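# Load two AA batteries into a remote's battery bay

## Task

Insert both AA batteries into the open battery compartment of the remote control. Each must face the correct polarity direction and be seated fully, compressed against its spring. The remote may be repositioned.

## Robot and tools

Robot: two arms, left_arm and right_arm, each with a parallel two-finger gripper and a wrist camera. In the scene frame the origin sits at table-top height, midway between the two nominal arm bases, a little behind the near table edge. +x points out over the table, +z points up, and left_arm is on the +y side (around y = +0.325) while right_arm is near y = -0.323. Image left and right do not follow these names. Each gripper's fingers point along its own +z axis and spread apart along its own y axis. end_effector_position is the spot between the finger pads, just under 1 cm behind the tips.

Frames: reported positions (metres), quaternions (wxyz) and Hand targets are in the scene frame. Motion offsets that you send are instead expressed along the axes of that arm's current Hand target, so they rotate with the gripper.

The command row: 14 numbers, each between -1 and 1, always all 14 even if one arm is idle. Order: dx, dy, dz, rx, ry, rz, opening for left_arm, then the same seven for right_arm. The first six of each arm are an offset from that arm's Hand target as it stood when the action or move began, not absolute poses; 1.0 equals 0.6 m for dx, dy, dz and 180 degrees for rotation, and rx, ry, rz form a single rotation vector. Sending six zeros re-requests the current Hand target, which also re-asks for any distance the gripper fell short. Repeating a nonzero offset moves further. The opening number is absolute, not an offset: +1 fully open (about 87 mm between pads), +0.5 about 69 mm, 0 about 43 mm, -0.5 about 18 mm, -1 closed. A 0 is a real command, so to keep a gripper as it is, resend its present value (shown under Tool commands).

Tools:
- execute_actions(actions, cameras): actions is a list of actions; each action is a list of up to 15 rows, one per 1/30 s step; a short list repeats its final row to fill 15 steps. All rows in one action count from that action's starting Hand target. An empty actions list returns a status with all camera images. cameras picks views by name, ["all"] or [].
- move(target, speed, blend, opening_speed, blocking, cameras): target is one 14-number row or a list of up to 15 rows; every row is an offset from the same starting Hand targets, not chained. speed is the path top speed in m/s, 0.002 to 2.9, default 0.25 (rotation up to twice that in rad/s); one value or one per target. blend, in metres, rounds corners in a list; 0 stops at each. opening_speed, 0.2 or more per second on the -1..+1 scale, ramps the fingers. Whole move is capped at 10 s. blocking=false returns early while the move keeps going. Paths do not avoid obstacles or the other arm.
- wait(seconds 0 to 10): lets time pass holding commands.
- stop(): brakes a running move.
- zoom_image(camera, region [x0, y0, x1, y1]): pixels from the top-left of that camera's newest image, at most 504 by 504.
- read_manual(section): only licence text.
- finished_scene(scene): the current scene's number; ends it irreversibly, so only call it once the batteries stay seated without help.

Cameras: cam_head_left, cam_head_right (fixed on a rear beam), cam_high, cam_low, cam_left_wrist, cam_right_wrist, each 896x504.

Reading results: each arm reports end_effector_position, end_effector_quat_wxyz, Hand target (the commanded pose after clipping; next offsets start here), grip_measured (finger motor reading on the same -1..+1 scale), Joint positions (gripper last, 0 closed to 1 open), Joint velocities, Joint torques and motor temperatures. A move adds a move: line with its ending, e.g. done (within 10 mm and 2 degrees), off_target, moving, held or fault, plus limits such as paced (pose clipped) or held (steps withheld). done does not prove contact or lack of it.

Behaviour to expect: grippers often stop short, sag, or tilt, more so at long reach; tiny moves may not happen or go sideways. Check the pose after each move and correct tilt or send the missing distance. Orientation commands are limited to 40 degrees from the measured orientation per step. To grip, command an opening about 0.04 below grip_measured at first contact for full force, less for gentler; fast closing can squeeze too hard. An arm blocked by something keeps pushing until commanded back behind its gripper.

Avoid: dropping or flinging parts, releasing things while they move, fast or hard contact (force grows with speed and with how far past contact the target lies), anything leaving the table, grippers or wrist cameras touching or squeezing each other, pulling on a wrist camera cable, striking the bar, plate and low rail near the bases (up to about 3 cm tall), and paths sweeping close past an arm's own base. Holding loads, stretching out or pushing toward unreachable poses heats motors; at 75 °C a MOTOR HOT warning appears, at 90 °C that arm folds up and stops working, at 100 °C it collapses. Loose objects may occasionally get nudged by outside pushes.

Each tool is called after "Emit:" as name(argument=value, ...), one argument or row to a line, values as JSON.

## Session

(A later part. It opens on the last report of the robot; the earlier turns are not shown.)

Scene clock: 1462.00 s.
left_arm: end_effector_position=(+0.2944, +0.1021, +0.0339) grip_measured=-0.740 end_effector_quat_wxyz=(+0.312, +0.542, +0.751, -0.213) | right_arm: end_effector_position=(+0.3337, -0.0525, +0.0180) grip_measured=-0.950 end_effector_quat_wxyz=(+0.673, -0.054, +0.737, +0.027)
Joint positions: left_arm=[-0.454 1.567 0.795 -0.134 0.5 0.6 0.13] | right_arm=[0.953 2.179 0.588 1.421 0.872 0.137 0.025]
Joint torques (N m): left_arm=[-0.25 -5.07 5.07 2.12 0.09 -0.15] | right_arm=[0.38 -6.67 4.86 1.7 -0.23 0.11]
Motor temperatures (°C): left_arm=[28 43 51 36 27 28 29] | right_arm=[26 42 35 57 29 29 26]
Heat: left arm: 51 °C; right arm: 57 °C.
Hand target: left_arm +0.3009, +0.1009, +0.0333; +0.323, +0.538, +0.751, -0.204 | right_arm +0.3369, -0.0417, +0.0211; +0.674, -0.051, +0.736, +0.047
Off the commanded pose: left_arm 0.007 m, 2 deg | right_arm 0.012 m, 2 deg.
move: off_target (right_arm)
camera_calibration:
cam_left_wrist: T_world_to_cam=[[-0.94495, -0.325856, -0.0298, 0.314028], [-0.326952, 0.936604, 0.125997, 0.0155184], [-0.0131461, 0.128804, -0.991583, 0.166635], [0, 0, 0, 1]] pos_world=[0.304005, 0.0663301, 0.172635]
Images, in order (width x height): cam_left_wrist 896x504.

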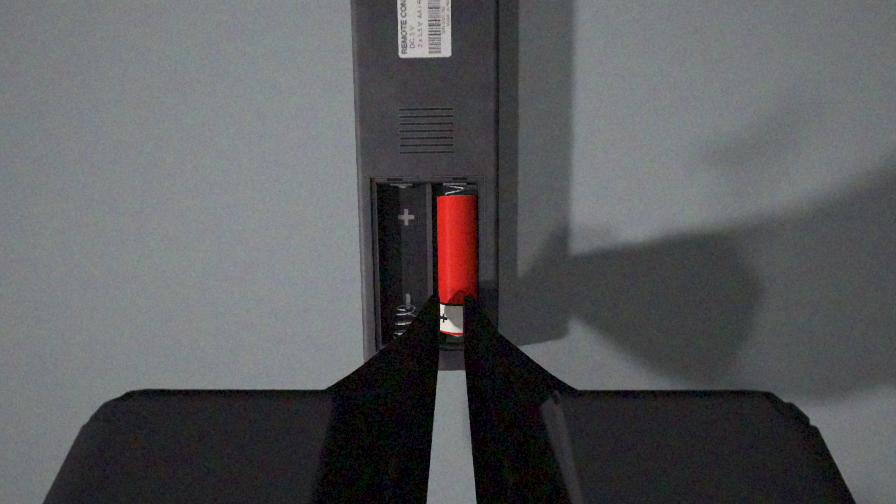

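Emit:
move(
  target=[0.0165,0,0.0165,0,0,0,-0.74,0,0,0,0,0,0,-0.95],
  speed=0.03,
  cameras=["cam_left_wrist"],
)

Emit:
zoom_image(
  camera="cam_left_wrist",
  region=[360, 150, 520, 350],
)

Scene clock: 1466.97 s.
left_arm: end_effector_position=(+0.3044, +0.0999, +0.0317) grip_measured=-0.740 end_effector_quat_wxyz=(+0.334, +0.540, +0.744, -0.208) | right_arm: end_effector_position=(+0.3349, -0.0539, +0.0178) grip_measured=-0.950 end_effector_quat_wxyz=(+0.673, -0.053, +0.737, +0.025)
Joint positions: left_arm=[-0.447 1.584 0.775 -0.049 0.5 0.597 0.13] | right_arm=[0.949 2.179 0.588 1.42 0.87 0.137 0.025]
Joint torques (N m): left_arm=[-0.06 -3.78 4.29 1.94 0.1 -0.1] | right_arm=[0.31 -6.69 4.85 1.71 -0.21 0.12]
Motor temperatures (°C): left_arm=[28 42 51 37 27 28 29] | right_arm=[26 42 35 57 29 29 26]
Heat: left arm: 51 °C; right arm: 57 °C.
Hand target: left_arm +0.3015, +0.1011, +0.0193; +0.323, +0.538, +0.751, -0.204 | right_arm +0.3369, -0.0417, +0.0211; +0.674, -0.051, +0.736, +0.047
Off the commanded pose: left_arm 0.013 m, 2 deg | right_arm 0.013 m, 2 deg.
move: off_target (left_arm, right_arm)
camera_calibration:
cam_left_wrist: T_world_to_cam=[[-0.940076, -0.335442, -0.0611255, 0.323174], [-0.339919, 0.936046, 0.0909576, 0.0262115], [0.0267053, 0.106285, -0.993977, 0.15502], [0, 0, 0, 1]] pos_world=[0.308578, 0.0673946, 0.171456]
Images, in order (width x height): cam_left_wrist 896x504.

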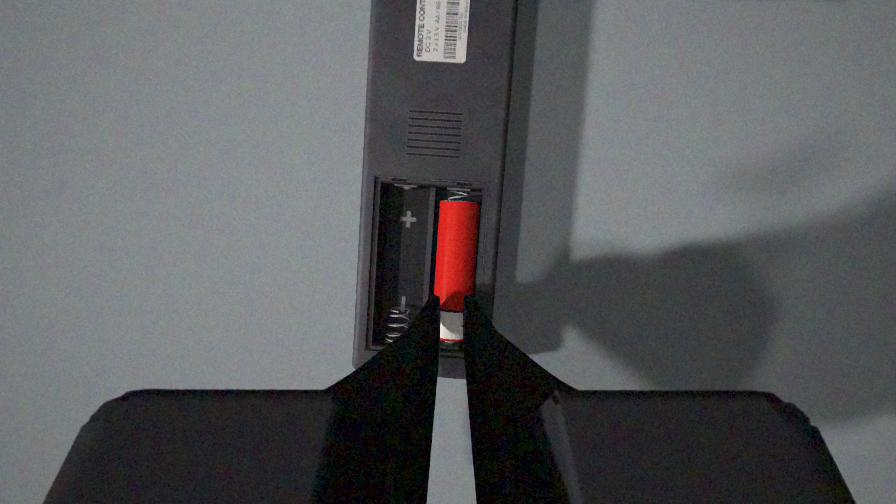

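Scaled by 2.520 from the camera's 896x504 image, which has a finer 1280x720 frame.

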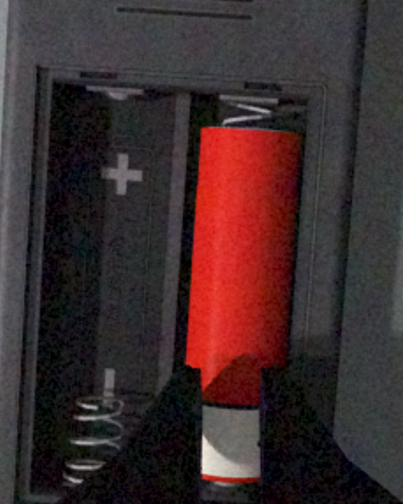

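Emit:
move(
  target=[0.0236,0,0.0236,0,0,0,-0.74,0,0,0,0,0,0,-0.95],
  speed=0.03,
  cameras=["cam_left_wrist"],
)

Emit:
zoom_image(
  camera="cam_left_wrist",
  region=[360, 150, 520, 350],
)

Scene clock: 1473.63 s.
left_arm: end_effector_position=(+0.3186, +0.0923, +0.0311) grip_measured=-0.739 end_effector_quat_wxyz=(+0.370, +0.541, +0.727, -0.204) | right_arm: end_effector_position=(+0.3357, -0.0549, +0.0178) grip_measured=-0.950 end_effector_quat_wxyz=(+0.673, -0.052, +0.738, +0.024)
Joint positions: left_arm=[-0.447 1.613 0.752 0.083 0.502 0.597 0.131] | right_arm=[0.946 2.179 0.588 1.419 0.87 0.137 0.025]
Joint torques (N m): left_arm=[0.01 -2.39 3.12 1.48 0.04 -0.11] | right_arm=[0.32 -6.63 4.86 1.71 -0.21 0.12]
Motor temperatures (°C): left_arm=[28 41 50 37 27 28 29] | right_arm=[26 42 35 57 29 29 26]
Heat: left arm: 50 °C; right arm: 57 °C.
Hand target: left_arm +0.3022, +0.1014, -0.0007; +0.323, +0.538, +0.751, -0.204 | right_arm +0.3369, -0.0416, +0.0211; +0.674, -0.051, +0.735, +0.047
Off the commanded pose: left_arm 0.037 m, 6 deg | right_arm 0.014 m, 3 deg.
move: off_target (left_arm, right_arm)
camera_calibration:
cam_left_wrist: T_world_to_cam=[[-0.934619, -0.336769, -0.114341, 0.333942], [-0.342227, 0.939091, 0.0314391, 0.0404891], [0.0967887, 0.0685141, -0.992944, 0.135951], [0, 0, 0, 1]] pos_world=[0.312807, 0.0651238, 0.171902]
Images, in order (width x height): cam_left_wrist 896x504.

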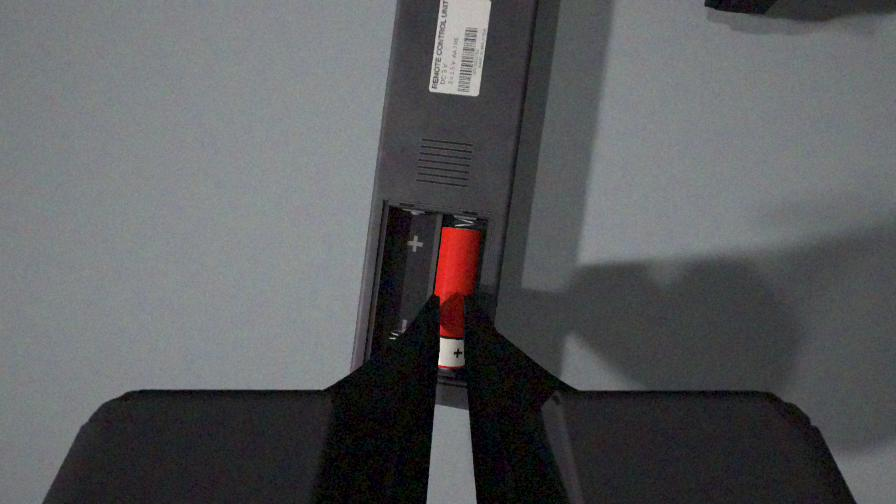

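Scaled by 2.520 from the camera's 896x504 image, which has a finer 1280x720 frame.

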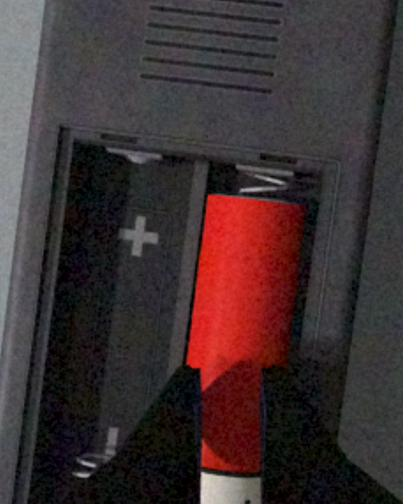

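Emit:
move(
  target=[-0.0965,0.0172,-0.0685,0,0,0,-0.74,0,0,0,0,0,0,-0.95],
  speed=0.06,
  cameras=["cam_left_wrist"],
)

Emit:
zoom_image(
  camera="cam_left_wrist",
  region=[360, 150, 540, 370],
)

Scene clock: 1485.40 s.
left_arm: end_effector_position=(+0.3041, +0.0952, +0.0464) grip_measured=-0.740 end_effector_quat_wxyz=(+0.298, +0.541, +0.756, -0.215) | right_arm: end_effector_position=(+0.3336, -0.0520, +0.0176) grip_measured=-0.950 end_effector_quat_wxyz=(+0.672, -0.055, +0.738, +0.028)
Joint positions: left_arm=[-0.459 1.599 0.9 -0.235 0.497 0.595 0.13] | right_arm=[0.953 2.179 0.588 1.419 0.869 0.137 0.025]
Joint torques (N m): left_arm=[-0.21 -9.78 8.14 1.44 0.09 -0.14] | right_arm=[0.24 -6.65 4.89 1.72 -0.2 0.12]
Motor temperatures (°C): left_arm=[28 40 50 36 27 28 29] | right_arm=[26 42 35 56 29 29 26]
Heat: left arm: 50 °C; right arm: 56 °C.
Hand target: left_arm +0.3133, +0.0926, +0.0696; +0.323, +0.538, +0.751, -0.204 | right_arm +0.3369, -0.0417, +0.0211; +0.674, -0.050, +0.735, +0.047
Off the commanded pose: left_arm 0.025 m, 3 deg | right_arm 0.011 m, 2 deg.
move: off_target (left_arm, right_arm)
camera_calibration:
cam_left_wrist: T_world_to_cam=[[-0.945251, -0.326217, -0.00906299, 0.320459], [-0.323954, 0.934617, 0.146784, 0.0218677], [-0.039413, 0.141684, -0.989127, 0.186658], [0, 0, 0, 1]] pos_world=[0.317355, 0.0576549, 0.184323]
Images, in order (width x height): cam_left_wrist 896x504.

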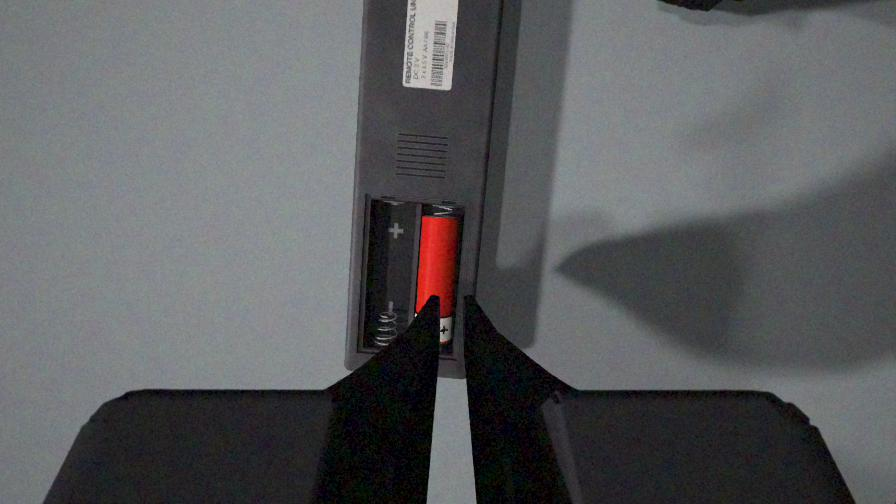

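Scaled by 2.291 from the camera's 896x504 image, which has a finer 1280x720 frame.

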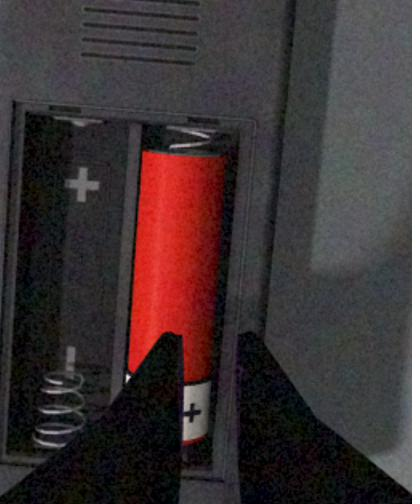

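Emit:
move(
  target=[0.0348,0,-0.082,0,0,0,-0.74,0,0,0,0,0,0,-0.95],
  speed=0.1,
  cameras=["cam_left_wrist"],
)

Emit:
zoom_image(
  camera="cam_left_wrist",
  region=[360, 100, 500, 280],
)

Scene clock: 1493.43 s.
left_arm: end_effector_position=(+0.2986, +0.1389, +0.0774) grip_measured=-0.740 end_effector_quat_wxyz=(+0.310, +0.534, +0.762, -0.197) | right_arm: end_effector_position=(+0.3336, -0.0520, +0.0176) grip_measured=-0.950 end_effector_quat_wxyz=(+0.672, -0.055, +0.738, +0.028)
Joint positions: left_arm=[-0.345 1.439 0.88 -0.395 0.527 0.684 0.13] | right_arm=[0.953 2.179 0.588 1.419 0.869 0.137 0.025]
Joint torques (N m): left_arm=[1.02 -8.17 5.85 1.37 0.61 0.1] | right_arm=[0.29 -6.65 4.86 1.72 -0.18 0.12]
Motor temperatures (°C): left_arm=[28 42 50 35 27 28 29] | right_arm=[26 42 35 56 29 29 26]
Heat: left arm: 50 °C; right arm: 56 °C.
Hand target: left_arm +0.2959, +0.1389, +0.0898; +0.323, +0.538, +0.751, -0.204 | right_arm +0.3369, -0.0417, +0.0211; +0.674, -0.050, +0.735, +0.047
Off the commanded pose: left_arm 0.013 m, 2 deg | right_arm 0.011 m, 2 deg.
move: off_target (left_arm, right_arm)
camera_calibration:
cam_left_wrist: T_world_to_cam=[[-0.933319, -0.356681, -0.0411579, 0.33299], [-0.358758, 0.921814, 0.146803, -0.013108], [-0.0144219, 0.15178, -0.988309, 0.201981], [0, 0, 0, 1]] pos_world=[0.308996, 0.100198, 0.215249]
Images, in order (width x height): cam_left_wrist 896x504.

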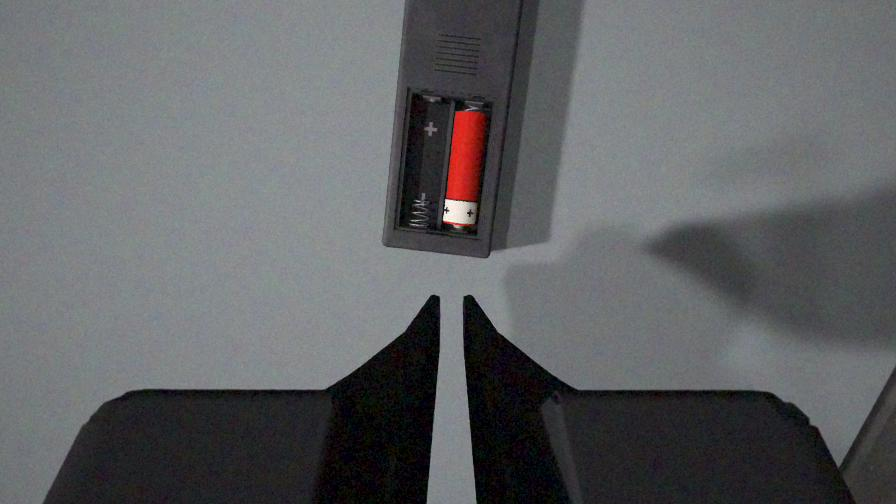

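Scaled by 2.800 from the camera's 896x504 image, which has a finer 1280x720 frame.

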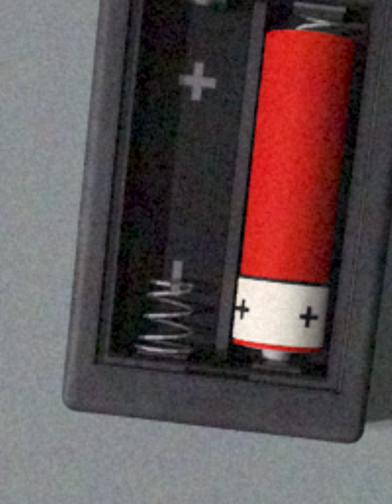

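Emit:
zoom_image(
  camera="cam_left_wrist",
  region=[395, 70, 505, 250],
)

Scaled by 2.800 from the camera's 896x504 image, which has a finer 1280x720 frame.

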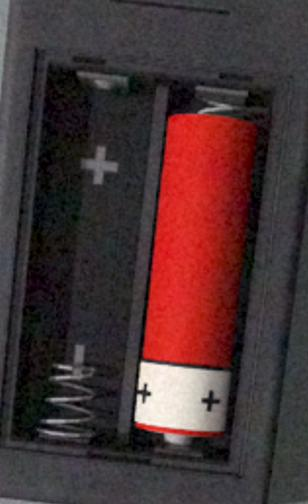

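Emit:
move(
  target=[-0.01,0,-0.03,0,-0.183,0,-0.74,0,0,0,0,0,0,-0.95],
  speed=0.12,
  cameras=["cam_left_wrist"],
)

Emit:
zoom_image(
  camera="cam_left_wrist",
  region=[380, 140, 540, 340],
)

Scene clock: 1523.60 s.
left_arm: end_effector_position=(+0.2903, +0.1460, +0.1026) grip_measured=-0.740 end_effector_quat_wxyz=(+0.513, +0.457, +0.639, -0.345) | right_arm: end_effector_position=(+0.3336, -0.0520, +0.0176) grip_measured=-0.950 end_effector_quat_wxyz=(+0.672, -0.055, +0.738, +0.028)
Joint positions: left_arm=[-0.08 1.326 0.422 0.478 1.06 0.424 0.13] | right_arm=[0.953 2.179 0.588 1.419 0.869 0.137 0.025]
Joint torques (N m): left_arm=[1.09 -2.71 5 2.38 0.5 -0.13] | right_arm=[0.28 -6.63 4.89 1.72 -0.19 0.12]
Motor temperatures (°C): left_arm=[28 42 50 36 27 28 29] | right_arm=[26 42 35 56 29 29 26]
Heat: left arm: 50 °C; right arm: 56 °C.
Hand target: left_arm +0.2924, +0.1466, +0.1068; +0.523, +0.458, +0.629, -0.349 | right_arm +0.3369, -0.0417, +0.0211; +0.674, -0.050, +0.735, +0.047
Off the commanded pose: left_arm 0.005 m, 2 deg | right_arm 0.011 m, 2 deg.
move: off_target (right_arm)
camera_calibration:
cam_left_wrist: T_world_to_cam=[[-0.934576, -0.354062, -0.03475, 0.328098], [-0.307907, 0.853921, -0.419538, 0.026868], [0.178216, -0.38139, -0.907072, 0.239297], [0, 0, 0, 1]] pos_world=[0.272259, 0.18449, 0.239733]
Images, in order (width x height): cam_left_wrist 896x504.

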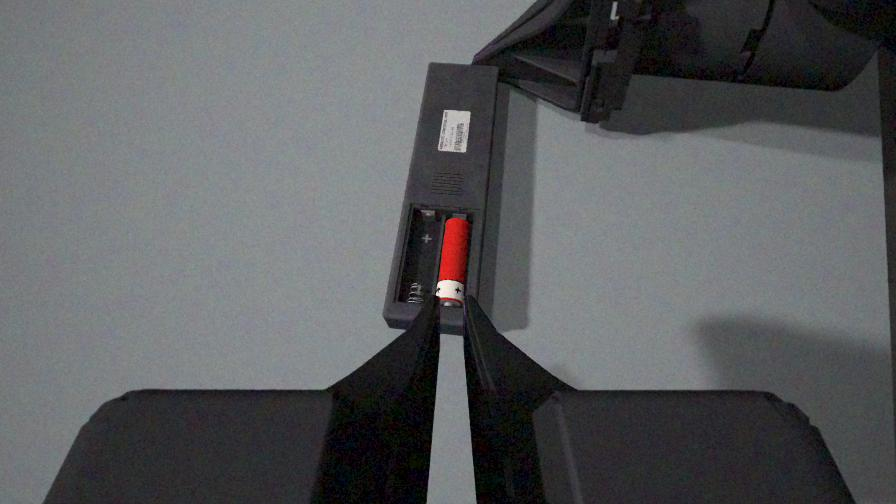

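Scaled by 2.520 from the camera's 896x504 image, which has a finer 1280x720 frame.

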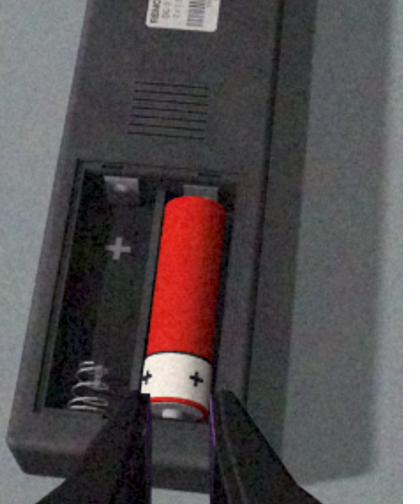

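Emit:
execute_actions(
  actions=[],
  cameras=["cam_right_wrist","cam_head_left","cam_left_wrist"],
)

Emit:
zoom_image(
  camera="cam_left_wrist",
  region=[420, 250, 490, 330],
)

Emit:
zoom_image(
  camera="cam_head_left",
  region=[400, 170, 540, 270],
)

Scene clock: 1578.03 s.
left_arm: end_effector_position=(+0.2903, +0.1460, +0.1027) grip_measured=-0.740 end_effector_quat_wxyz=(+0.513, +0.457, +0.639, -0.345) | right_arm: end_effector_position=(+0.3336, -0.0520, +0.0176) grip_measured=-0.950 end_effector_quat_wxyz=(+0.672, -0.055, +0.738, +0.028)
Joint positions: left_arm=[-0.08 1.326 0.422 0.478 1.06 0.424 0.13] | right_arm=[0.953 2.179 0.588 1.419 0.869 0.137 0.025]
Joint velocities: within noise
Joint torques (N m): left_arm=[1.09 -2.74 4.96 2.38 0.52 -0.12] | right_arm=[0.27 -6.64 4.89 1.71 -0.19 0.11]
Motor temperatures (°C): left_arm=[28 36 47 40 27 28 29] | right_arm=[26 42 35 55 29 29 26]
Heat: left arm: 47 °C; right arm: 55 °C.
Hand target: left_arm +0.2924, +0.1466, +0.1068; +0.522, +0.458, +0.629, -0.349 | right_arm +0.3369, -0.0417, +0.0211; +0.674, -0.050, +0.735, +0.047
Tool commands: left_gripper/opening=-0.74 right_gripper/opening=-0.95
Off the commanded pose: left_arm 0.005 m, 2 deg | right_arm 0.011 m, 2 deg.
camera_calibration:
cam_left_wrist: T_world_to_cam=[[-0.934579, -0.354021, -0.0350834, 0.328175], [-0.307718, 0.853932, -0.419654, 0.0268847], [0.178525, -0.381404, -0.907006, 0.239291], [0, 0, 0, 1]] pos_world=[0.272259, 0.184489, 0.239834]
cam_right_wrist: T_world_to_cam=[[0.145728, -0.988972, 0.0263983, -0.0993566], [-0.811498, -0.134755, -0.568605, 0.2952], [0.565892, 0.0614397, -0.822187, -0.0236257], [0, 0, 0, 1]] pos_world=[0.267403, -0.0570299, 0.15105]
Images, in order (width x height): cam_head_left 896x504, cam_left_wrist 896x504, cam_right_wrist 896x504.

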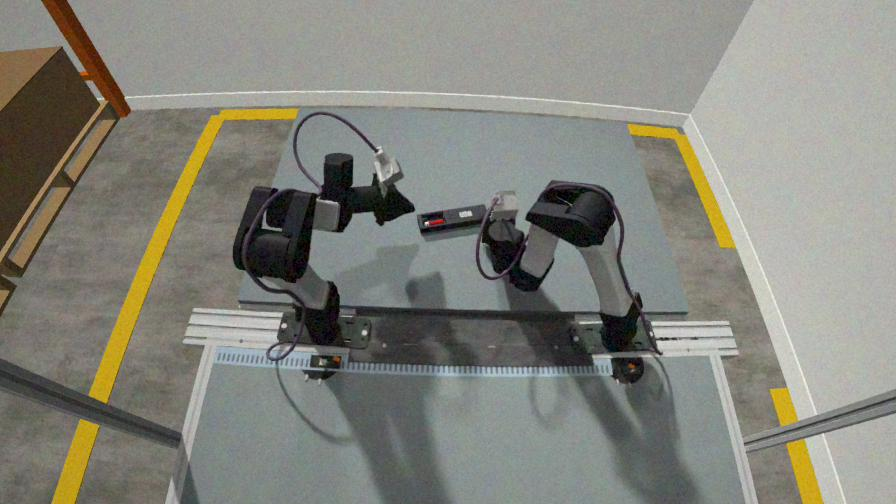

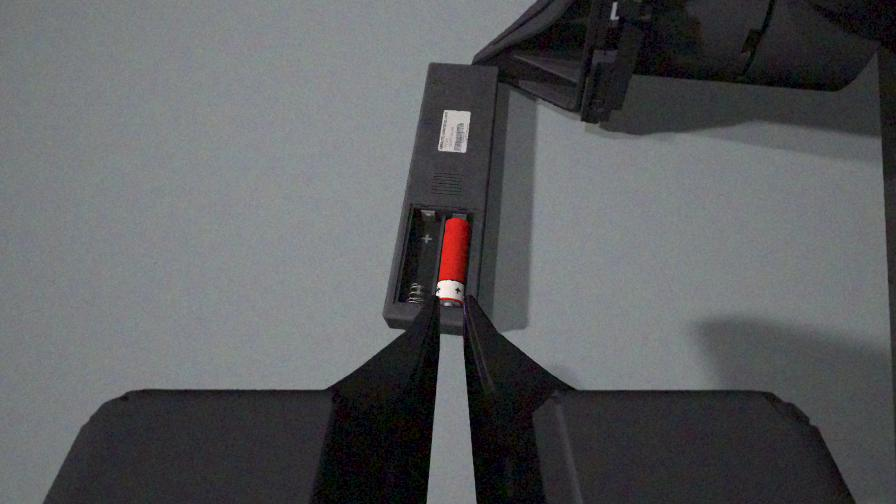

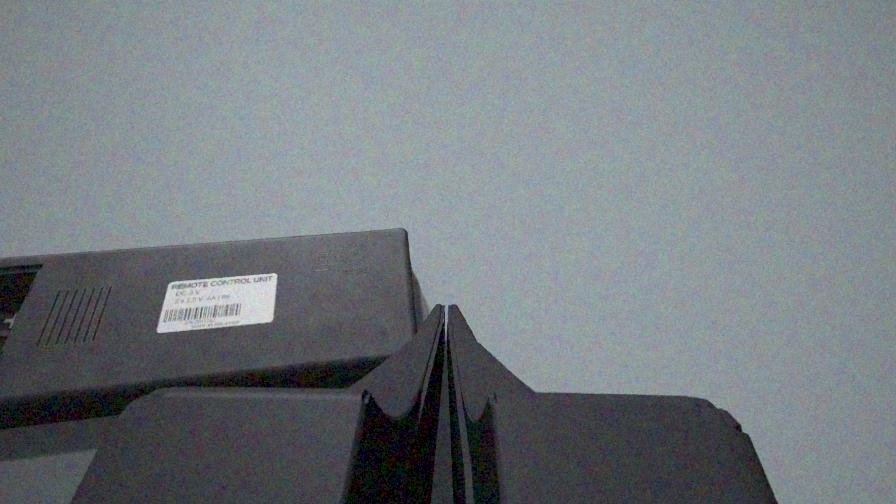

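Scaled by 6.300 from the camera's 896x504 image, which has a finer 1280x720 frame.

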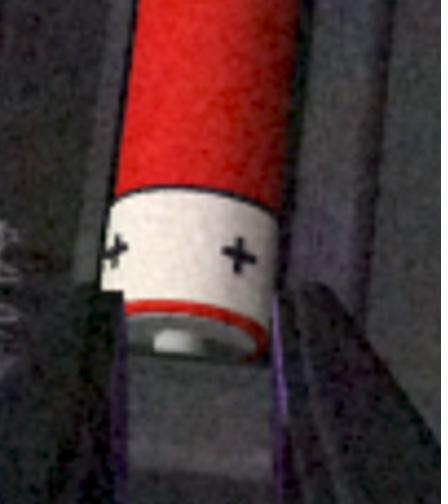

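Scaled by 3.600 from the camera's 896x504 image, which has a finer 1280x720 frame.

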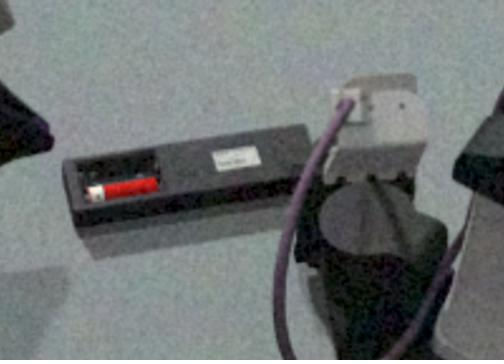

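Emit:
move(
  target=[0.0983,0.0117,0.0183,0.054,0.183,0.0117,-0.74,0,0,0,0,0,0,-0.95],
  speed=0.12,
  cameras=["cam_left_wrist"],
)

Emit:
zoom_image(
  camera="cam_left_wrist",
  region=[360, 60, 520, 300],
)

Scene clock: 1607.10 s.
left_arm: end_effector_position=(+0.2928, +0.1509, +0.0428) grip_measured=-0.740 end_effector_quat_wxyz=(+0.287, +0.584, +0.714, -0.258) | right_arm: end_effector_position=(+0.3336, -0.0520, +0.0176) grip_measured=-0.950 end_effector_quat_wxyz=(+0.672, -0.055, +0.738, +0.028)
Joint positions: left_arm=[-0.241 1.574 0.87 -0.431 0.723 0.945 0.13] | right_arm=[0.953 2.179 0.588 1.419 0.869 0.137 0.025]
Joint torques (N m): left_arm=[-0.16 -4.98 7.9 1.03 0.2 0.11] | right_arm=[0.28 -6.67 4.89 1.72 -0.18 0.11]
Motor temperatures (°C): left_arm=[28 34 47 40 27 28 29] | right_arm=[26 42 35 55 28 29 26]
Heat: left arm: 47 °C; right arm: 55 °C.
Hand target: left_arm +0.3007, +0.1514, +0.0471; +0.289, +0.591, +0.711, -0.246 | right_arm +0.3369, -0.0417, +0.0211; +0.674, -0.050, +0.735, +0.047
Off the commanded pose: left_arm 0.009 m, 2 deg | right_arm 0.011 m, 2 deg.
move: off_target (right_arm)
camera_calibration:
cam_left_wrist: T_world_to_cam=[[-0.981556, -0.189951, 0.021585, 0.316646], [-0.186599, 0.976495, 0.107885, -0.0781635], [-0.0415704, 0.101867, -0.993929, 0.181598], [0, 0, 0, 1]] pos_world=[0.30377, 0.117974, 0.182093]
Images, in order (width x height): cam_left_wrist 896x504.

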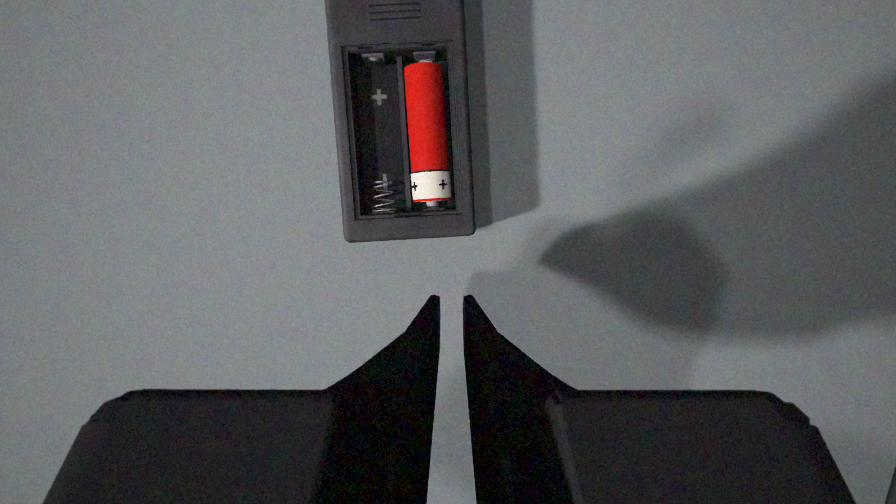

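Scaled by 2.100 from the camera's 896x504 image, which has a finer 1280x720 frame.

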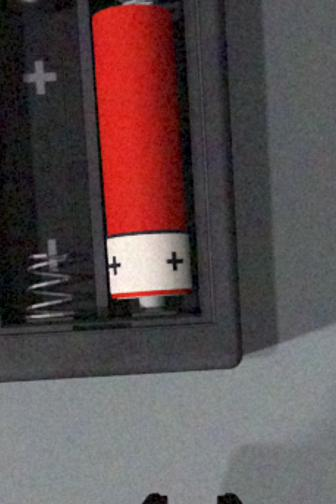

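Emit:
zoom_image(
  camera="cam_left_wrist",
  region=[390, 150, 480, 240],
)

Emit:
zoom_image(
  camera="cam_left_wrist",
  region=[335, 35, 475, 125],
)

Scaled by 5.600 from the camera's 896x504 image, which has a finer 1280x720 frame.

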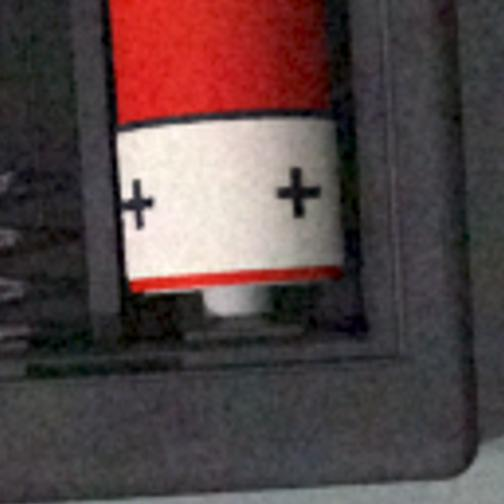

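Scaled by 3.600 from the camera's 896x504 image, which has a finer 1280x720 frame.

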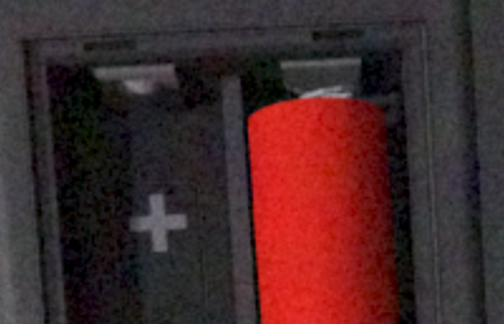

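Emit:
move(
  target=[
    [0,0,0,0,0,0,-0.74,0.0005,-0.066,-0.0092,0,0,0,-0.95],
    [0,0,0,0,0,0,-0.74,-0.195,-0.0943,-0.0643,0,0,0,-0.5],
    [0,0,0,0,0,0,-0.74,-0.1177,-0.3545,-0.1678,-0.0332,0.1,-0.0029,-0.4],
  ],
  speed=[0.05,0.15,0.2],
  blend=[0.01,0.03,0],
  cameras=["cam_right_wrist","cam_left_wrist"],
)

Scene clock: 1653.93 s.
left_arm: end_effector_position=(+0.2927, +0.1509, +0.0428) grip_measured=-0.740 end_effector_quat_wxyz=(+0.287, +0.584, +0.714, -0.258) | right_arm: end_effector_position=(+0.2676, -0.2659, +0.0861) grip_measured=-0.400 end_effector_quat_wxyz=(+0.540, -0.091, +0.834, +0.071)
Joint positions: left_arm=[-0.241 1.574 0.87 -0.431 0.723 0.945 0.13] | right_arm=[0.08 0.726 0.189 0.103 -0.123 0.009 0.3]
Joint torques (N m): left_arm=[-0.2 -4.96 7.92 1.03 0.21 0.11] | right_arm=[-0.8 -0.02 10.84 1.77 -0.3 -0.16]
Motor temperatures (°C): left_arm=[28 35 51 36 27 28 29] | right_arm=[26 41 36 55 28 29 26]
Heat: left arm: 51 °C; right arm: 55 °C.
Hand target: left_arm +0.3006, +0.1514, +0.0471; +0.289, +0.591, +0.711, -0.246 | right_arm +0.2729, -0.2653, +0.1001; +0.547, -0.095, +0.828, +0.074
Off the commanded pose: left_arm 0.009 m, 2 deg | right_arm 0.015 m, 1 deg.
move: off_target (right_arm); blend cut to 0 m at target 2; target 2's new opening was sent with right_arm's hand 0.018 m and 3 deg from that target; target 3's new opening was sent with right_arm's hand 0.015 m and 1 deg from that target
camera_calibration:
cam_left_wrist: T_world_to_cam=[[-0.981559, -0.189893, 0.0219658, 0.31657], [-0.186495, 0.976496, 0.108054, -0.0782263], [-0.0419682, 0.101965, -0.993902, 0.181702], [0, 0, 0, 1]] pos_world=[0.303769, 0.117975, 0.182093]
cam_right_wrist: T_world_to_cam=[[0.251809, -0.967162, -0.0344903, -0.320464], [-0.932206, -0.232826, -0.277098, 0.232948], [0.259968, 0.101928, -0.960222, 0.187639], [0, 0, 0, 1]] pos_world=[0.249071, -0.27483, 0.233672]
Images, in order (width x height): cam_left_wrist 896x504, cam_right_wrist 896x504.

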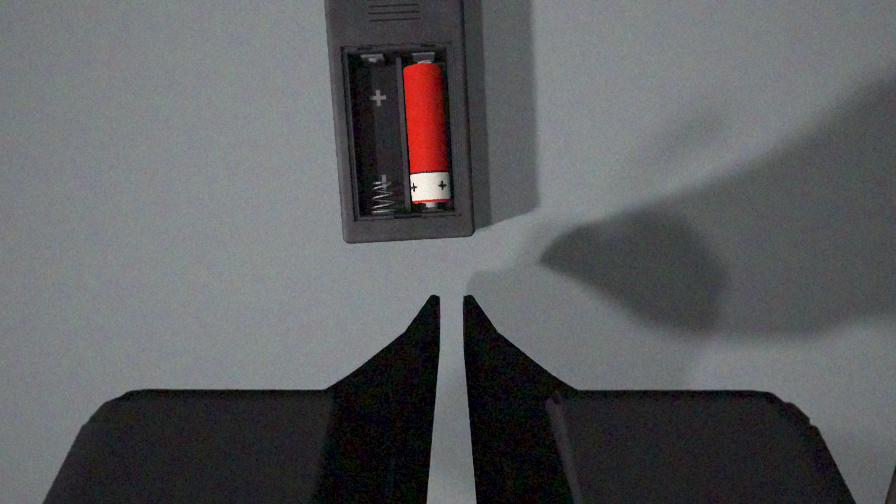

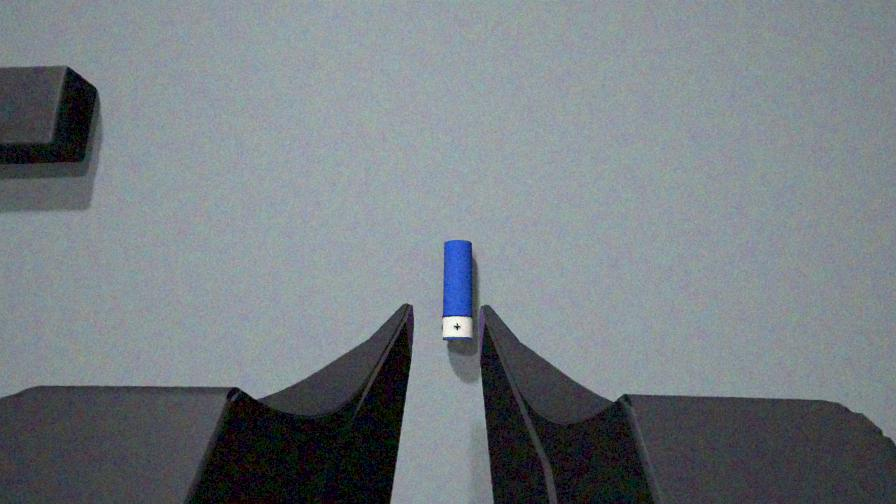

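Emit:
move(
  target=[0.0212,0.033,-0.0511,-0.4187,-0.1861,-0.1945,-0.95,0.0812,-0.001,0.0433,0,0,0,-0.4],
  speed=0.12,
  cameras=["cam_right_wrist","cam_left_wrist"],
)

Scene clock: 1715.47 s.
left_arm: end_effector_position=(+0.3081, +0.1895, +0.0454) grip_measured=-0.949 end_effector_quat_wxyz=(+0.653, +0.015, +0.757, +0.025) | right_arm: end_effector_position=(+0.2691, -0.2661, +0.0332) grip_measured=-0.400 end_effector_quat_wxyz=(+0.522, -0.093, +0.845, +0.072)
Joint positions: left_arm=[-0.784 1.766 0.138 1.454 -0.82 -0.098 0.025] | right_arm=[0.086 1.025 0.052 0.497 -0.123 0.009 0.3]
Joint torques (N m): left_arm=[-0.32 -3.64 3.74 2.91 -0.31 -0.08] | right_arm=[0.58 -0.8 5.63 2.53 -0.07 -0.08]
Motor temperatures (°C): left_arm=[28 35 52 37 26 28 29] | right_arm=[26 36 41 59 28 29 26]
Heat: left arm: 52 °C; right arm: 59 °C.
Hand target: left_arm +0.3148, +0.1851, +0.0598; +0.675, -0.012, +0.737, +0.012 | right_arm +0.2776, -0.2638, +0.0450; +0.547, -0.095, +0.828, +0.074
Off the commanded pose: left_arm 0.016 m, 5 deg | right_arm 0.015 m, 3 deg.
move: off_target (left_arm, right_arm)
camera_calibration:
cam_left_wrist: T_world_to_cam=[[0.0209563, -0.997884, -0.0615509, 0.187025], [-0.865631, 0.012694, -0.500521, 0.306182], [0.500244, 0.0637695, -0.863533, 0.0152617], [0, 0, 0, 1]] pos_world=[0.253487, 0.181769, 0.177941]
cam_right_wrist: T_world_to_cam=[[0.254664, -0.966207, -0.039875, -0.323081], [-0.941725, -0.238418, -0.237299, 0.219338], [0.219774, 0.097983, -0.970618, 0.146584], [0, 0, 0, 1]] pos_world=[0.256618, -0.274232, 0.181443]
Images, in order (width x height): cam_left_wrist 896x504, cam_right_wrist 896x504.

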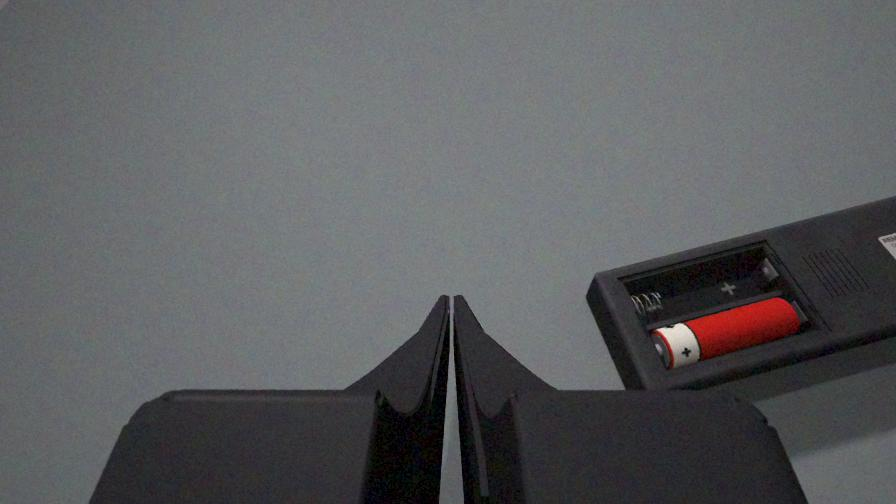

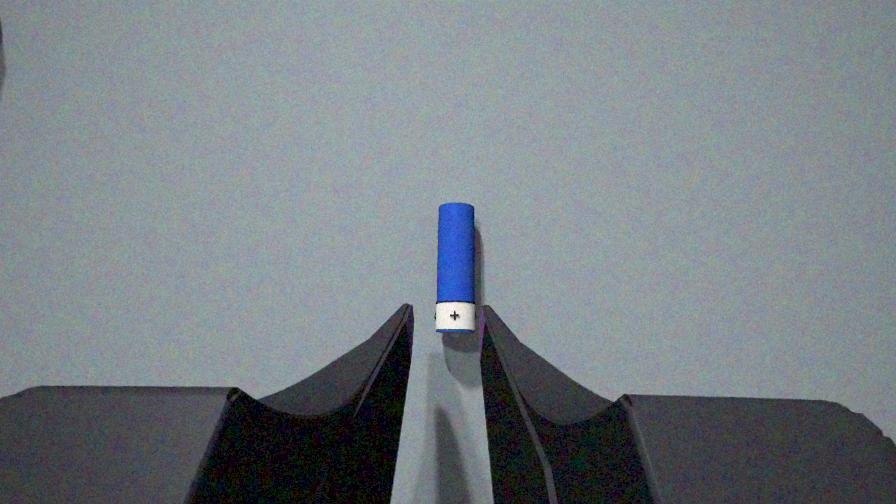

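Emit:
move(
  target=[0,0,0,0,0,0,-0.95,0.0203,-0.0043,0.0231,0,0,0,-0.4],
  speed=0.06,
  cameras=["cam_right_wrist"],
)

Emit:
zoom_image(
  camera="cam_right_wrist",
  region=[380, 180, 540, 380],
)

Scene clock: 1729.93 s.
left_arm: end_effector_position=(+0.3082, +0.1895, +0.0456) grip_measured=-0.949 end_effector_quat_wxyz=(+0.654, +0.014, +0.756, +0.024) | right_arm: end_effector_position=(+0.2775, -0.2657, +0.0164) grip_measured=-0.400 end_effector_quat_wxyz=(+0.522, -0.093, +0.845, +0.072)
Joint positions: left_arm=[-0.784 1.766 0.138 1.455 -0.821 -0.098 0.025] | right_arm=[0.086 1.272 0.032 0.763 -0.123 0.009 0.3]
Joint torques (N m): left_arm=[-0.29 -3.52 3.79 2.9 -0.32 -0.07] | right_arm=[0.16 -1.63 4.55 2.51 -0.11 -0.1]
Motor temperatures (°C): left_arm=[28 34 49 41 26 28 29] | right_arm=[26 35 40 60 28 29 26]
Heat: left arm: 49 °C; right arm: 60 °C.
Hand target: left_arm +0.3147, +0.1851, +0.0598; +0.675, -0.012, +0.738, +0.012 | right_arm +0.2859, -0.2642, +0.0283; +0.547, -0.095, +0.828, +0.074
Off the commanded pose: left_arm 0.016 m, 5 deg | right_arm 0.015 m, 4 deg.
move: off_target (left_arm, right_arm)
camera_calibration:
cam_right_wrist: T_world_to_cam=[[0.254606, -0.96622, -0.0399431, -0.325506], [-0.941878, -0.238406, -0.236703, 0.223398], [0.219184, 0.0978874, -0.970761, 0.128525], [0, 0, 0, 1]] pos_world=[0.265118, -0.273832, 0.164644]
Images, in order (width x height): cam_right_wrist 896x504.

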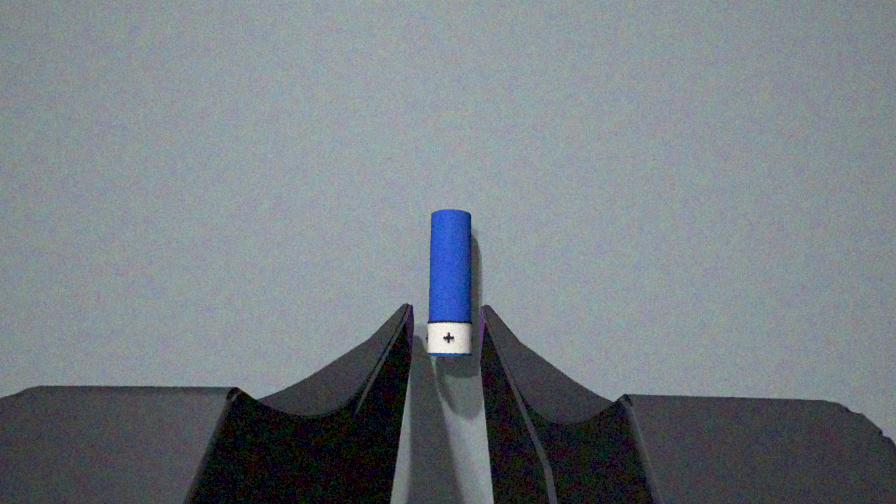

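Scaled by 2.520 from the camera's 896x504 image, which has a finer 1280x720 frame.

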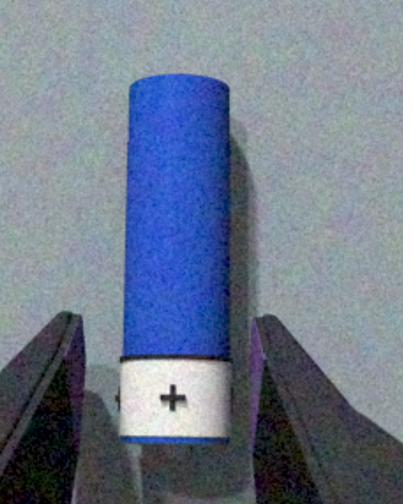

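Emit:
move(
  target=[0,0,0,0,0,0,-0.95,0,0,0,0,0,0,-0.69],
  speed=0.06,
  opening_speed=0.5,
  cameras=["cam_right_wrist"],
)

Scene clock: 1736.27 s.
left_arm: end_effector_position=(+0.3082, +0.1895, +0.0456) grip_measured=-0.949 end_effector_quat_wxyz=(+0.654, +0.014, +0.756, +0.024) | right_arm: end_effector_position=(+0.2780, -0.2656, +0.0171) grip_measured=-0.606 end_effector_quat_wxyz=(+0.523, -0.093, +0.844, +0.072)
Joint positions: left_arm=[-0.784 1.766 0.138 1.455 -0.821 -0.098 0.025] | right_arm=[0.086 1.272 0.032 0.767 -0.123 0.009 0.197]
Joint torques (N m): left_arm=[-0.34 -3.47 3.74 2.91 -0.32 -0.09] | right_arm=[0.14 -1.44 4.48 2.52 -0.11 -0.1]
Motor temperatures (°C): left_arm=[28 34 49 42 26 27 29] | right_arm=[26 35 39 60 28 29 26]
Heat: left arm: 49 °C; right arm: 60 °C.
Hand target: left_arm +0.3147, +0.1851, +0.0598; +0.675, -0.012, +0.738, +0.012 | right_arm +0.2859, -0.2642, +0.0283; +0.547, -0.095, +0.828, +0.074
Off the commanded pose: left_arm 0.016 m, 5 deg | right_arm 0.014 m, 3 deg.
move: off_target (left_arm, right_arm)
camera_calibration:
cam_right_wrist: T_world_to_cam=[[0.254871, -0.966166, -0.0395398, -0.325605], [-0.941033, -0.238418, -0.240029, 0.223857], [0.222481, 0.0983846, -0.96996, 0.128233], [0, 0, 0, 1]] pos_world=[0.265114, -0.273833, 0.165238]
Images, in order (width x height): cam_right_wrist 896x504.

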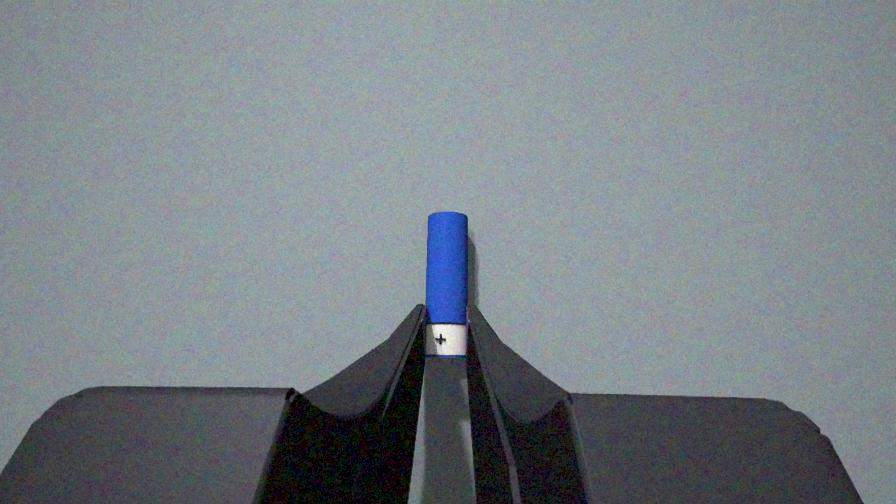

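Emit:
move(
  target=[0.0537,-0.0477,0.035,0,0,0,-0.95,-0.184,0,-0.0778,0,0,0,-0.69],
  speed=0.1,
  cameras=["cam_right_wrist","cam_left_wrist"],
)

Scene clock: 1753.10 s.
left_arm: end_effector_position=(+0.3292, +0.1673, +0.0130) grip_measured=-0.950 end_effector_quat_wxyz=(+0.640, +0.012, +0.767, +0.046) | right_arm: end_effector_position=(+0.2829, -0.2668, +0.1322) grip_measured=-0.606 end_effector_quat_wxyz=(+0.536, -0.090, +0.836, +0.070)
Joint positions: left_arm=[-0.798 1.998 0.296 1.468 -0.864 -0.12 0.025] | right_arm=[0.051 0.774 0.393 -0.064 -0.147 -0.002 0.197]
Joint torques (N m): left_arm=[-0.38 -3.95 2.56 3.36 -0.17 -0.19] | right_arm=[-0.68 -1.09 10.82 1.81 -0.3 -0.17]
Motor temperatures (°C): left_arm=[28 33 47 44 26 27 29] | right_arm=[26 35 38 60 28 29 27]
Heat: left arm: 47 °C; right arm: 60 °C.
Hand target: left_arm +0.3338, +0.1571, +0.0258; +0.675, -0.012, +0.738, +0.012 | right_arm +0.2865, -0.2661, +0.1482; +0.547, -0.095, +0.828, +0.074
Off the commanded pose: left_arm 0.017 m, 7 deg | right_arm 0.016 m, 2 deg.
joint sent to its limit (left arm) — joint 4 (wrist pitch), upper limit. The joint targets are off in position, not in orientation.
move: off_target (left_arm, right_arm)
camera_calibration:
cam_left_wrist: T_world_to_cam=[[0.0508612, -0.994503, -0.0915239, 0.152346], [-0.88171, -0.00167412, -0.471788, 0.315759], [0.469042, 0.104693, -0.876949, -0.0182206], [0, 0, 0, 1]] pos_world=[0.279206, 0.153945, 0.146936]
cam_right_wrist: T_world_to_cam=[[0.249124, -0.967783, -0.0365097, -0.32269], [-0.93525, -0.230618, -0.268557, 0.259986], [0.251486, 0.10105, -0.962572, 0.230474], [0, 0, 0, 1]] pos_world=[0.26558, -0.275626, 0.279888]
Images, in order (width x height): cam_left_wrist 896x504, cam_right_wrist 896x504.

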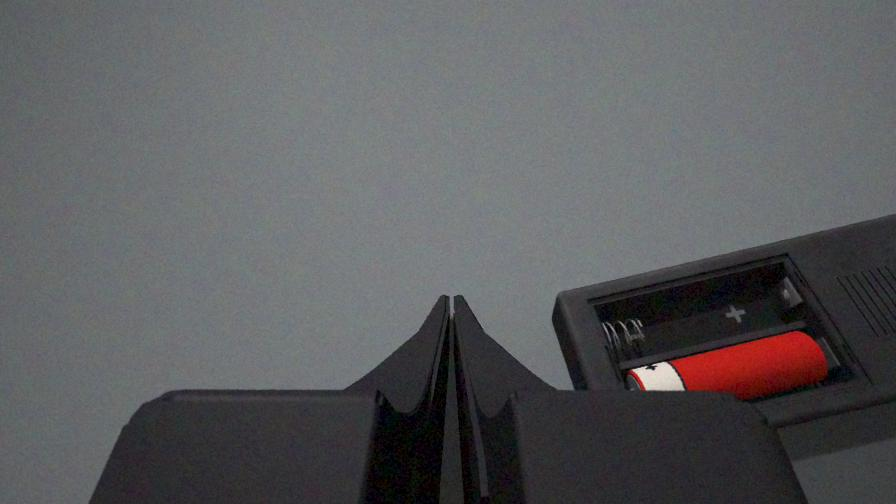

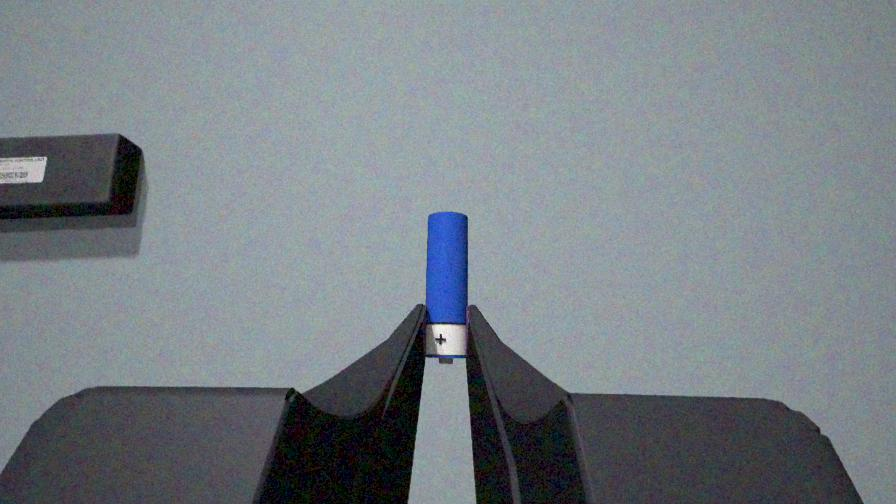

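Emit:
zoom_image(
  camera="cam_left_wrist",
  region=[590, 250, 890, 420],
)

Scaled by 1.680 from the camera's 896x504 image, which has a finer 1280x720 frame.

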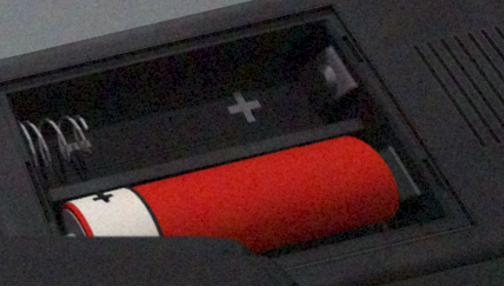

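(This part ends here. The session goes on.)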